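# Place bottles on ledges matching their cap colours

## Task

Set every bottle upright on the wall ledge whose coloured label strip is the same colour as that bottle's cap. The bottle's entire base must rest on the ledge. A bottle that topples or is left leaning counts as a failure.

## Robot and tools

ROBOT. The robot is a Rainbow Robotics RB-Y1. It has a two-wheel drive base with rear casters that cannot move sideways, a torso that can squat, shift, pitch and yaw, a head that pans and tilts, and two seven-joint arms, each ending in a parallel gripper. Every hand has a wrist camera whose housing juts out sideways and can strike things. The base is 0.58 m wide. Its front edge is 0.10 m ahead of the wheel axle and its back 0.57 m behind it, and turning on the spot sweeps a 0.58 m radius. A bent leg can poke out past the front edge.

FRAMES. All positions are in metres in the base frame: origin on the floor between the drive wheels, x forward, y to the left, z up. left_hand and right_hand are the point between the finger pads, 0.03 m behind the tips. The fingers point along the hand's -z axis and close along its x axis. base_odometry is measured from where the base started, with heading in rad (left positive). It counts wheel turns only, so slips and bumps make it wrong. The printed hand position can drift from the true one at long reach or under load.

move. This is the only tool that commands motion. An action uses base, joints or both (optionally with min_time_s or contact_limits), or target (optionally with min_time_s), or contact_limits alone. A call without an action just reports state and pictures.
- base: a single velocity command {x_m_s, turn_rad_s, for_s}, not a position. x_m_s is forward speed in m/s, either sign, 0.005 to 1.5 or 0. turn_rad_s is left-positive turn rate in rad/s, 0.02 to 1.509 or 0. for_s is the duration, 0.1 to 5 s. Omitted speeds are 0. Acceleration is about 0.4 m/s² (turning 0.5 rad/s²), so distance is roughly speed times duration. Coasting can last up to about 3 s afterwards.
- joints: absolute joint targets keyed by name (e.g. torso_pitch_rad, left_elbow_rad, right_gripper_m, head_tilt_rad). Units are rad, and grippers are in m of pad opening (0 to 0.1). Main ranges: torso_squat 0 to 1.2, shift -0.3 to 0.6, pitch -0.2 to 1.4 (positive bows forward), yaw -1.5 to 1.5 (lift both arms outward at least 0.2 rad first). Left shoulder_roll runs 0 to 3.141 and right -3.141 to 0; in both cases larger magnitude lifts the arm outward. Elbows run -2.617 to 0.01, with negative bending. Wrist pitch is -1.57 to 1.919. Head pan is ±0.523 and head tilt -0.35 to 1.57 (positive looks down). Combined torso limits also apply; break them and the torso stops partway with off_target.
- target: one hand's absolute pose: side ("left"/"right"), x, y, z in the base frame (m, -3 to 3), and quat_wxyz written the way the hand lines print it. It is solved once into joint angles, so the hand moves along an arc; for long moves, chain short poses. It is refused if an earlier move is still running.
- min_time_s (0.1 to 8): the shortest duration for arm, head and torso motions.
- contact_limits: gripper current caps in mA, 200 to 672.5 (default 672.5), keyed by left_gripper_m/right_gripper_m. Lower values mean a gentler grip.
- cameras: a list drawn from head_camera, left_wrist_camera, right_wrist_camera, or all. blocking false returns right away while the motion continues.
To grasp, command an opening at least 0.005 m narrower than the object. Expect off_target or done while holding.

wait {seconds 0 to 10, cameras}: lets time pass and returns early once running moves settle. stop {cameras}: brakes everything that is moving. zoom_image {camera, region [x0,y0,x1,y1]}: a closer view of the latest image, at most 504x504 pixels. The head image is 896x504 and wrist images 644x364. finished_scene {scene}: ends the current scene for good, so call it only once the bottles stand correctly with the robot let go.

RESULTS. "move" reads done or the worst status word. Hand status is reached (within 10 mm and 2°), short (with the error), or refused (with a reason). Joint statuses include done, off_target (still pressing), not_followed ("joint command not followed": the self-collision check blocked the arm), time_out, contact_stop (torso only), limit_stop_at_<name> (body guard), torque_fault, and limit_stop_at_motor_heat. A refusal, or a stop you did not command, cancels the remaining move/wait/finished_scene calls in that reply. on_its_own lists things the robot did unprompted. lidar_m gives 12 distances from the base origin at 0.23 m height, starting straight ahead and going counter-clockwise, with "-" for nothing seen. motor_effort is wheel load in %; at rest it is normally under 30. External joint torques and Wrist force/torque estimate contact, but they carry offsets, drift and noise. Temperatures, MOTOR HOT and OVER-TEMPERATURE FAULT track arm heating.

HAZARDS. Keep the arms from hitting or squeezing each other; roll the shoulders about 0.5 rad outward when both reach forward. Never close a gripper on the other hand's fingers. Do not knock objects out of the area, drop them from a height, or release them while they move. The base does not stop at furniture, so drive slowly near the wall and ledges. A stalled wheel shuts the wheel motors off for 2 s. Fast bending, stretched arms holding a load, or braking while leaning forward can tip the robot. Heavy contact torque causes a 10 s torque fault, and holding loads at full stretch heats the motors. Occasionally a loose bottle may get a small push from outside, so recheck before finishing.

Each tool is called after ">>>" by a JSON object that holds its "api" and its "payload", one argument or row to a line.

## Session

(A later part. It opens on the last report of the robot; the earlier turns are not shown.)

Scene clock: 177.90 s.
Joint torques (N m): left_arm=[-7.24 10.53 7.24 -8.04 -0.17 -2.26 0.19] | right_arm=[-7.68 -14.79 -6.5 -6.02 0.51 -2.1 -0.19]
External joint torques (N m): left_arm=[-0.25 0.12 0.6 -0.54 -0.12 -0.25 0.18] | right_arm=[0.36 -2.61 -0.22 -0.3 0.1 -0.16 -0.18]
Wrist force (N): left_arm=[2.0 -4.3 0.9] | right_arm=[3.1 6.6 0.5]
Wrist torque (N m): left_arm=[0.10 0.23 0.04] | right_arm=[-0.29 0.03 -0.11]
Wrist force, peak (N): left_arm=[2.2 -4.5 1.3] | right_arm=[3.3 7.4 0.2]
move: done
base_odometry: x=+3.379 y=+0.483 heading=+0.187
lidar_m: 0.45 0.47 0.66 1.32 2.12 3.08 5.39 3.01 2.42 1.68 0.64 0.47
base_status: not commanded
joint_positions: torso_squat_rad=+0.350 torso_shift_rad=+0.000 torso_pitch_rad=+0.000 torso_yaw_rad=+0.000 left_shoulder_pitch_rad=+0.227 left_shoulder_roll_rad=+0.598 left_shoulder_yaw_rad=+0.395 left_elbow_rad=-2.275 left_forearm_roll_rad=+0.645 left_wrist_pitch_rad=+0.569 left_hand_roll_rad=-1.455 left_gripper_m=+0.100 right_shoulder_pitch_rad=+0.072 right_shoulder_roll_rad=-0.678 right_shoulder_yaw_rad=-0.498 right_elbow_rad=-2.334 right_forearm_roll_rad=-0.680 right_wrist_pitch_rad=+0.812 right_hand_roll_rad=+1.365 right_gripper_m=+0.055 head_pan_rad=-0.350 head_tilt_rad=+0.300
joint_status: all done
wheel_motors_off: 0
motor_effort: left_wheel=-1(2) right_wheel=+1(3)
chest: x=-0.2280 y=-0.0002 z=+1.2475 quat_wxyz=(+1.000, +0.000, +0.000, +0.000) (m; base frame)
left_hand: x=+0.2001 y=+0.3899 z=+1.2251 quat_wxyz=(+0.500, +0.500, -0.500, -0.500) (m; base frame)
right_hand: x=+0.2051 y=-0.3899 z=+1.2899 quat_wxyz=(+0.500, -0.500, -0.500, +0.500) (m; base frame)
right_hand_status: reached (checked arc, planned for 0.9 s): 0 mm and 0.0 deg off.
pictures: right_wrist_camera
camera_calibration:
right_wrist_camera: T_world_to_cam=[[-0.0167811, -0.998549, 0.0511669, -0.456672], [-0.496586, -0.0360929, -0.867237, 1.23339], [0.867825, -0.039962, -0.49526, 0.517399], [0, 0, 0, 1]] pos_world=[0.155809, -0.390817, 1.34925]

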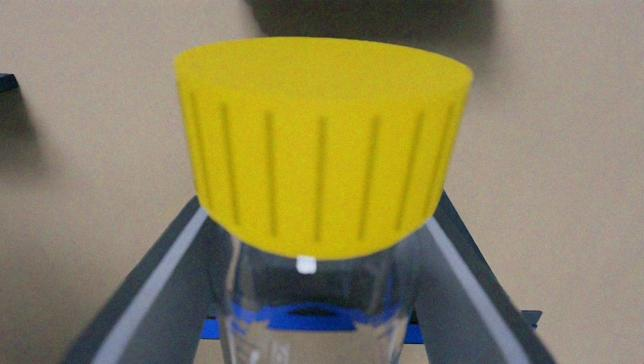

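>>> {"api": "move", "payload": {
  "target": {"side":"right","x":0.2,"y":-0.392,"z":1.38,"quat_wxyz":[0.5,-0.5,-0.5,0.5]},
  "min_time_s": 1.0,
  "cameras": []
}}

>>> {"api": "move", "payload": {
  "target": {"side":"right","x":0.205,"y":-0.4,"z":1.467,"quat_wxyz":[0.5,-0.5,-0.5,0.5]},
  "min_time_s": 1.0,
  "cameras": []
}}

>>> {"api": "move", "payload": {
  "target": {"side":"right","x":0.25,"y":-0.41,"z":1.473,"quat_wxyz":[0.5,-0.5,-0.5,0.5]},
  "min_time_s": 0.7,
  "cameras": ["right_wrist_camera","head_camera"]
}}

>>> {"api": "move", "payload": {
  "target": {"side":"right","x":0.3,"y":-0.42,"z":1.472,"quat_wxyz":[0.5,-0.5,-0.5,0.5]},
  "min_time_s": 0.8,
  "cameras": []
}}

>>> {"api": "move", "payload": {
  "target": {"side":"right","x":0.35,"y":-0.425,"z":1.467,"quat_wxyz":[0.5,-0.5,-0.5,0.5]},
  "min_time_s": 0.8,
  "cameras": ["right_wrist_camera","head_camera"]
}}

Scene clock: 180.00 s.
Joint torques (N m): left_arm=[-7.47 10.56 6.98 -7.99 -0.17 -2.13 -0.05] | right_arm=[-10.73 -16.02 -7.17 -3.24 0.46 -2.06 0.11]
External joint torques (N m): left_arm=[-0.49 0.15 0.34 -0.49 -0.12 -0.12 -0.06] | right_arm=[-1.45 -1.78 -0.65 -0.41 -0.24 -0.21 0.12]
Wrist force (N): left_arm=[2.0 -4.5 1.2] | right_arm=[2.3 6.2 0.0]
Wrist torque (N m): left_arm=[0.13 0.24 0.03] | right_arm=[-0.16 0.03 -0.06]
Wrist force, peak (N): left_arm=[2.1 -4.6 1.2] | right_arm=[3.1 6.8 0.8]
move: done
base_odometry: x=+3.379 y=+0.483 heading=+0.187
lidar_m: 0.45 0.47 0.65 1.32 2.12 3.07 5.39 3.01 2.42 1.69 0.64 0.46
base_status: not commanded
joint_positions: torso_squat_rad=+0.350 torso_shift_rad=+0.000 torso_pitch_rad=+0.000 torso_yaw_rad=+0.000 left_shoulder_pitch_rad=+0.227 left_shoulder_roll_rad=+0.598 left_shoulder_yaw_rad=+0.395 left_elbow_rad=-2.275 left_forearm_roll_rad=+0.645 left_wrist_pitch_rad=+0.569 left_hand_roll_rad=-1.455 left_gripper_m=+0.100 right_shoulder_pitch_rad=-0.113 right_shoulder_roll_rad=-0.906 right_shoulder_yaw_rad=-0.607 right_elbow_rad=-2.333 right_forearm_roll_rad=-0.791 right_wrist_pitch_rad=+1.049 right_hand_roll_rad=+1.205 right_gripper_m=+0.055 head_pan_rad=-0.350 head_tilt_rad=+0.300
joint_status: all done
wheel_motors_off: 0
motor_effort: left_wheel=-1(2) right_wheel=+1(2)
chest: x=-0.2280 y=-0.0002 z=+1.2475 quat_wxyz=(+1.000, +0.000, +0.000, +0.000) (m; base frame)
left_hand: x=+0.2001 y=+0.3899 z=+1.2251 quat_wxyz=(+0.500, +0.500, -0.500, -0.500) (m; base frame)
right_hand: x=+0.2000 y=-0.3920 z=+1.3797 quat_wxyz=(+0.500, -0.500, -0.500, +0.500) (m; base frame)
right_hand_status: reached (checked arc, planned for 1.0 s): 0 mm and 0.0 deg off.
pictures: none
No camera images: "cameras" was empty.

Scene clock: 181.33 s.
Joint torques (N m): left_arm=[-7.45 10.57 6.96 -7.78 -0.19 -2.14 0.13] | right_arm=[-11.78 -18.19 -5.16 -0.8 0.79 -1.91 -0.17]
External joint torques (N m): left_arm=[-0.47 0.16 0.31 -0.27 -0.15 -0.13 0.12] | right_arm=[-1.32 -2.54 1.65 0.11 -0.04 -0.12 -0.16]
Wrist force (N): left_arm=[1.7 -4.1 1.1] | right_arm=[2.0 6.3 0.5]
Wrist torque (N m): left_arm=[0.07 0.20 0.02] | right_arm=[-0.21 -0.02 -0.12]
Wrist force, peak (N): left_arm=[2.2 -4.7 1.4] | right_arm=[3.5 6.3 1.4]
move: done
base_odometry: x=+3.379 y=+0.483 heading=+0.187
lidar_m: 0.45 0.46 0.65 1.32 2.12 3.07 5.39 3.01 2.42 1.69 0.64 0.47
base_status: not commanded
joint_positions: torso_squat_rad=+0.350 torso_shift_rad=+0.000 torso_pitch_rad=+0.000 torso_yaw_rad=+0.000 left_shoulder_pitch_rad=+0.227 left_shoulder_roll_rad=+0.598 left_shoulder_yaw_rad=+0.395 left_elbow_rad=-2.275 left_forearm_roll_rad=+0.645 left_wrist_pitch_rad=+0.569 left_hand_roll_rad=-1.455 left_gripper_m=+0.100 right_shoulder_pitch_rad=-0.332 right_shoulder_roll_rad=-1.166 right_shoulder_yaw_rad=-0.606 right_elbow_rad=-2.167 right_forearm_roll_rad=-0.931 right_wrist_pitch_rad=+1.153 right_hand_roll_rad=+1.127 right_gripper_m=+0.055 head_pan_rad=-0.350 head_tilt_rad=+0.300
joint_status: all done
wheel_motors_off: 0
motor_effort: left_wheel=-1(2) right_wheel=+1(3)
chest: x=-0.2280 y=-0.0002 z=+1.2475 quat_wxyz=(+1.000, +0.000, +0.000, +0.000) (m; base frame)
left_hand: x=+0.2001 y=+0.3899 z=+1.2251 quat_wxyz=(+0.500, +0.500, -0.500, -0.500) (m; base frame)
right_hand: x=+0.2048 y=-0.4001 z=+1.4668 quat_wxyz=(+0.500, -0.500, -0.500, +0.500) (m; base frame)
right_hand_status: reached (checked arc, planned for 1.0 s): 0 mm and 0.0 deg off.
pictures: none
No camera images: "cameras" was empty.

Scene clock: 182.37 s.
Joint torques (N m): left_arm=[-7.25 10.45 6.97 -7.86 -0.12 -2.17 0.05] | right_arm=[-14.06 -18.97 -6.13 -1.79 0.88 -2.08 0.15]
External joint torques (N m): left_arm=[-0.26 0.04 0.33 -0.36 -0.08 -0.16 0.04] | right_arm=[-1.47 -3.04 1.5 0 0.13 -0.26 0.16]
Wrist force (N): left_arm=[1.8 -4.2 1.5] | right_arm=[1.8 5.9 0.4]
Wrist torque (N m): left_arm=[0.10 0.20 0.01] | right_arm=[-0.20 -0.03 -0.29]
Wrist force, peak (N): left_arm=[2.1 -4.3 1.4] | right_arm=[3.6 7.2 0.4]
move: done
base_odometry: x=+3.379 y=+0.483 heading=+0.187
lidar_m: 0.45 0.47 0.66 1.32 2.12 3.08 5.39 3.02 2.42 1.68 0.64 0.47
base_status: not commanded
joint_positions: torso_squat_rad=+0.350 torso_shift_rad=+0.000 torso_pitch_rad=+0.000 torso_yaw_rad=+0.000 left_shoulder_pitch_rad=+0.227 left_shoulder_roll_rad=+0.598 left_shoulder_yaw_rad=+0.395 left_elbow_rad=-2.275 left_forearm_roll_rad=+0.645 left_wrist_pitch_rad=+0.569 left_hand_roll_rad=-1.455 left_gripper_m=+0.100 right_shoulder_pitch_rad=-0.468 right_shoulder_roll_rad=-1.198 right_shoulder_yaw_rad=-0.426 right_elbow_rad=-1.980 right_forearm_roll_rad=-0.897 right_wrist_pitch_rad=+1.049 right_hand_roll_rad=+1.166 right_gripper_m=+0.055 head_pan_rad=-0.350 head_tilt_rad=+0.300
joint_status: all done
wheel_motors_off: 0
motor_effort: left_wheel=-1(2) right_wheel=+2(2)
chest: x=-0.2280 y=-0.0002 z=+1.2475 quat_wxyz=(+1.000, +0.000, +0.000, +0.000) (m; base frame)
left_hand: x=+0.2001 y=+0.3899 z=+1.2251 quat_wxyz=(+0.500, +0.500, -0.500, -0.500) (m; base frame)
right_hand: x=+0.2500 y=-0.4101 z=+1.4728 quat_wxyz=(+0.500, -0.500, -0.500, +0.500) (m; base frame)
right_hand_status: reached (checked arc, planned for 0.7 s): 0 mm and 0.0 deg off.
pictures: head_camera, right_wrist_camera
camera_calibration:
head_camera: T_world_to_cam=[[-0.370099, -0.928723, 0.0223633, -0.104195], [-0.249713, 0.076267, -0.965312, 1.40445], [0.894802, -0.362845, -0.260141, 0.503822], [0, 0, 0, 1]] pos_world=[-0.138675, -0.0210723, 1.48913]
right_wrist_camera: T_world_to_cam=[[-0.0169101, -0.998549, 0.0511322, -0.485369], [-0.496664, -0.0359952, -0.867196, 1.41357], [0.867778, -0.0400599, -0.495335, 0.568293], [0, 0, 0, 1]] pos_world=[0.200709, -0.411017, 1.53215]

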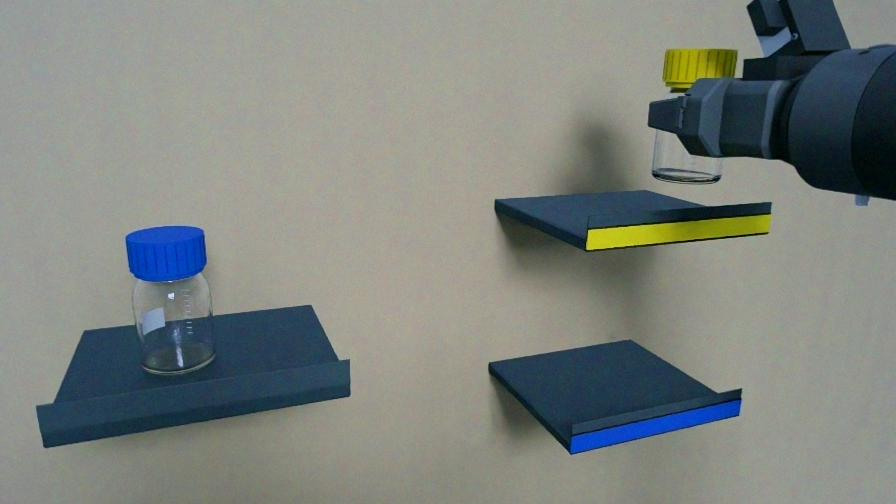

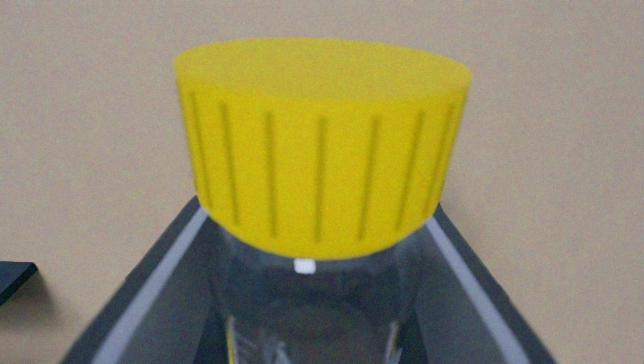

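Scene clock: 183.50 s.
Joint torques (N m): left_arm=[-7.13 10.45 6.82 -7.78 -0.17 -2.08 0.03] | right_arm=[-16.37 -16.64 -6.44 -2.93 0.76 -2.22 0.28]
External joint torques (N m): left_arm=[-0.15 0.04 0.18 -0.28 -0.13 -0.07 0.01] | right_arm=[-1.28 -0.87 1.55 0.08 0.15 -0.35 0.29]
Wrist force (N): left_arm=[1.8 -4.2 1.1] | right_arm=[2.1 5.7 1.3]
Wrist torque (N m): left_arm=[0.09 0.21 0.04] | right_arm=[-0.16 -0.01 -0.31]
Wrist force, peak (N): left_arm=[1.9 -4.7 1.0] | right_arm=[3.9 6.4 1.0]
move: done
base_odometry: x=+3.379 y=+0.483 heading=+0.187
lidar_m: 0.45 0.47 0.66 1.32 2.11 3.07 5.39 3.02 2.42 1.69 0.64 0.47
base_status: not commanded
joint_positions: torso_squat_rad=+0.350 torso_shift_rad=+0.000 torso_pitch_rad=+0.000 torso_yaw_rad=+0.000 left_shoulder_pitch_rad=+0.227 left_shoulder_roll_rad=+0.598 left_shoulder_yaw_rad=+0.395 left_elbow_rad=-2.275 left_forearm_roll_rad=+0.645 left_wrist_pitch_rad=+0.569 left_hand_roll_rad=-1.455 left_gripper_m=+0.100 right_shoulder_pitch_rad=-0.635 right_shoulder_roll_rad=-1.178 right_shoulder_yaw_rad=-0.246 right_elbow_rad=-1.764 right_forearm_roll_rad=-0.870 right_wrist_pitch_rad=+0.947 right_hand_roll_rad=+1.247 right_gripper_m=+0.055 head_pan_rad=-0.350 head_tilt_rad=+0.300
joint_status: all done
wheel_motors_off: 0
motor_effort: left_wheel=-2(2) right_wheel=+2(2)
chest: x=-0.2280 y=-0.0002 z=+1.2475 quat_wxyz=(+1.000, +0.000, +0.000, +0.000) (m; base frame)
left_hand: x=+0.2001 y=+0.3899 z=+1.2251 quat_wxyz=(+0.500, +0.500, -0.500, -0.500) (m; base frame)
right_hand: x=+0.2999 y=-0.4201 z=+1.4718 quat_wxyz=(+0.500, -0.500, -0.500, +0.500) (m; base frame)
right_hand_status: reached (checked arc, planned for 0.8 s): 0 mm and 0.0 deg off.
pictures: none
No camera images: "cameras" was empty.

Scene clock: 184.63 s.
Joint torques (N m): left_arm=[-7.3 10.45 6.89 -7.92 -0.03 -2.08 -0.05] | right_arm=[-19.16 -17.13 -6.63 -4.03 0.47 -2.24 -0.11]
External joint torques (N m): left_arm=[-0.32 0.04 0.25 -0.42 0.01 -0.07 -0.06] | right_arm=[-1.39 -2.04 1.01 0.37 0.04 -0.31 -0.1]
Wrist force (N): left_arm=[2.1 -4.1 1.2] | right_arm=[2.8 6.6 1.2]
Wrist torque (N m): left_arm=[0.07 0.24 0.04] | right_arm=[-0.30 0.05 -0.32]
Wrist force, peak (N): left_arm=[1.9 -4.7 1.3] | right_arm=[3.5 6.5 1.2]
move: done
base_odometry: x=+3.379 y=+0.483 heading=+0.187
lidar_m: 0.45 0.46 0.65 1.32 2.12 3.07 5.39 3.02 2.42 1.67 0.63 0.47
base_status: not commanded
joint_positions: torso_squat_rad=+0.350 torso_shift_rad=+0.000 torso_pitch_rad=+0.000 torso_yaw_rad=+0.000 left_shoulder_pitch_rad=+0.227 left_shoulder_roll_rad=+0.598 left_shoulder_yaw_rad=+0.395 left_elbow_rad=-2.275 left_forearm_roll_rad=+0.645 left_wrist_pitch_rad=+0.569 left_hand_roll_rad=-1.455 left_gripper_m=+0.100 right_shoulder_pitch_rad=-0.809 right_shoulder_roll_rad=-1.108 right_shoulder_yaw_rad=-0.106 right_elbow_rad=-1.532 right_forearm_roll_rad=-0.849 right_wrist_pitch_rad=+0.859 right_hand_roll_rad=+1.359 right_gripper_m=+0.055 head_pan_rad=-0.350 head_tilt_rad=+0.300
joint_status: all done
wheel_motors_off: 0
motor_effort: left_wheel=-1(2) right_wheel=+1(2)
chest: x=-0.2280 y=-0.0002 z=+1.2475 quat_wxyz=(+1.000, +0.000, +0.000, +0.000) (m; base frame)
left_hand: x=+0.2001 y=+0.3899 z=+1.2251 quat_wxyz=(+0.500, +0.500, -0.500, -0.500) (m; base frame)
right_hand: x=+0.3500 y=-0.4251 z=+1.4667 quat_wxyz=(+0.500, -0.500, -0.500, +0.500) (m; base frame)
right_hand_status: reached (checked arc, planned for 0.8 s): 0 mm and 0.0 deg off.
pictures: head_camera, right_wrist_camera
camera_calibration:
head_camera: T_world_to_cam=[[-0.370099, -0.928723, 0.0223633, -0.104195], [-0.249713, 0.076267, -0.965312, 1.40445], [0.894802, -0.362845, -0.260141, 0.503822], [0, 0, 0, 1]] pos_world=[-0.138675, -0.0210723, 1.48913]
right_wrist_camera: T_world_to_cam=[[-0.0172578, -0.998533, 0.0513284, -0.498539], [-0.496677, -0.0359927, -0.867189, 1.45749], [0.867764, -0.0404594, -0.495327, 0.477765], [0, 0, 0, 1]] pos_world=[0.300708, -0.426018, 1.52615]

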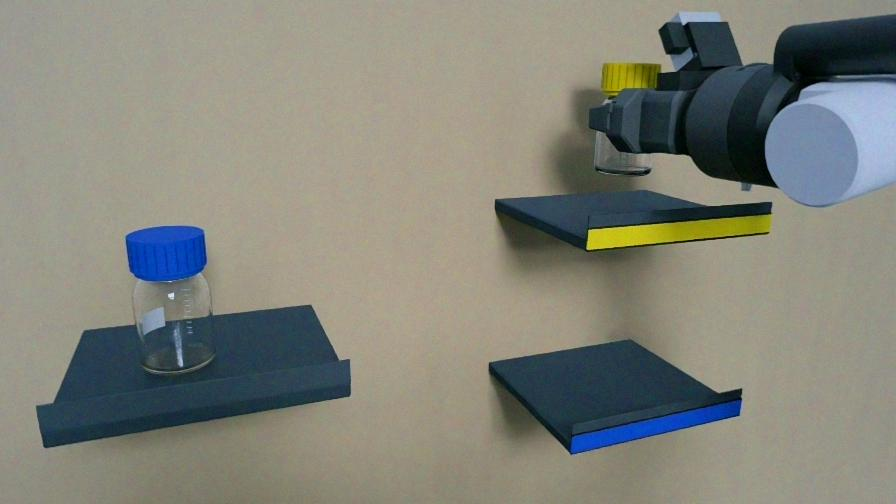

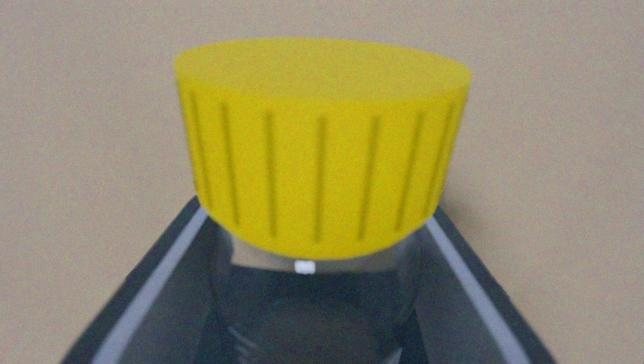

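>>> {"api": "move", "payload": {
  "target": {"side":"right","x":0.35,"y":-0.425,"z":1.44,"quat_wxyz":[0.5,-0.5,-0.5,0.5]},
  "min_time_s": 0.8,
  "cameras": ["head_camera"]
}}

>>> {"api": "move", "payload": {
  "target": {"side":"right","x":0.35,"y":-0.425,"z":1.4355,"quat_wxyz":[0.5,-0.5,-0.5,0.5]},
  "min_time_s": 0.4,
  "cameras": []
}}

>>> {"api": "move", "payload": {
  "target": {"side":"right","x":0.35,"y":-0.425,"z":1.4325,"quat_wxyz":[0.5,-0.5,-0.5,0.5]},
  "min_time_s": 0.35,
  "cameras": []
}}

Scene clock: 186.23 s.
Joint torques (N m): left_arm=[-7.26 10.45 6.88 -7.83 0 -2.1 0.13] | right_arm=[-16.59 -16.75 -8.85 -4.7 0.57 -2.46 -0.21]
External joint torques (N m): left_arm=[-0.28 0.04 0.24 -0.33 0.04 -0.09 0.12] | right_arm=[0.91 -1.19 -0.89 -0.14 0.13 -0.54 -0.2]
Wrist force (N): left_arm=[1.9 -4.2 1.3] | right_arm=[2.5 5.5 1.2]
Wrist torque (N m): left_arm=[0.10 0.21 0.03] | right_arm=[-0.14 0.04 -0.13]
Wrist force, peak (N): left_arm=[1.9 -4.7 1.1] | right_arm=[3.0 7.0 0.8]
move: done
base_odometry: x=+3.379 y=+0.483 heading=+0.187
lidar_m: 0.45 0.47 0.65 1.33 2.12 3.08 5.39 3.01 2.43 1.68 0.64 0.47
base_status: not commanded
joint_positions: torso_squat_rad=+0.350 torso_shift_rad=+0.000 torso_pitch_rad=+0.000 torso_yaw_rad=+0.000 left_shoulder_pitch_rad=+0.227 left_shoulder_roll_rad=+0.598 left_shoulder_yaw_rad=+0.395 left_elbow_rad=-2.275 left_forearm_roll_rad=+0.645 left_wrist_pitch_rad=+0.569 left_hand_roll_rad=-1.455 left_gripper_m=+0.100 right_shoulder_pitch_rad=-0.726 right_shoulder_roll_rad=-1.087 right_shoulder_yaw_rad=-0.123 right_elbow_rad=-1.573 right_forearm_roll_rad=-0.830 right_wrist_pitch_rad=+0.819 right_hand_roll_rad=+1.347 right_gripper_m=+0.055 head_pan_rad=-0.350 head_tilt_rad=+0.300
joint_status: all done
wheel_motors_off: 0
motor_effort: left_wheel=-2(2) right_wheel=+2(2)
chest: x=-0.2280 y=-0.0002 z=+1.2475 quat_wxyz=(+1.000, +0.000, +0.000, +0.000) (m; base frame)
left_hand: x=+0.2001 y=+0.3899 z=+1.2251 quat_wxyz=(+0.500, +0.500, -0.500, -0.500) (m; base frame)
right_hand: x=+0.3504 y=-0.4253 z=+1.4406 quat_wxyz=(+0.501, -0.498, -0.499, +0.502) (m; base frame)
right_hand_status: reached (checked arc, planned for 0.8 s): 1 mm and 0.3 deg off.
pictures: head_camera
camera_calibration:
head_camera: T_world_to_cam=[[-0.370099, -0.928723, 0.0223633, -0.104195], [-0.249713, 0.076267, -0.965312, 1.40445], [0.894802, -0.362845, -0.260141, 0.503822], [0, 0, 0, 1]] pos_world=[-0.138675, -0.0210723, 1.48913]

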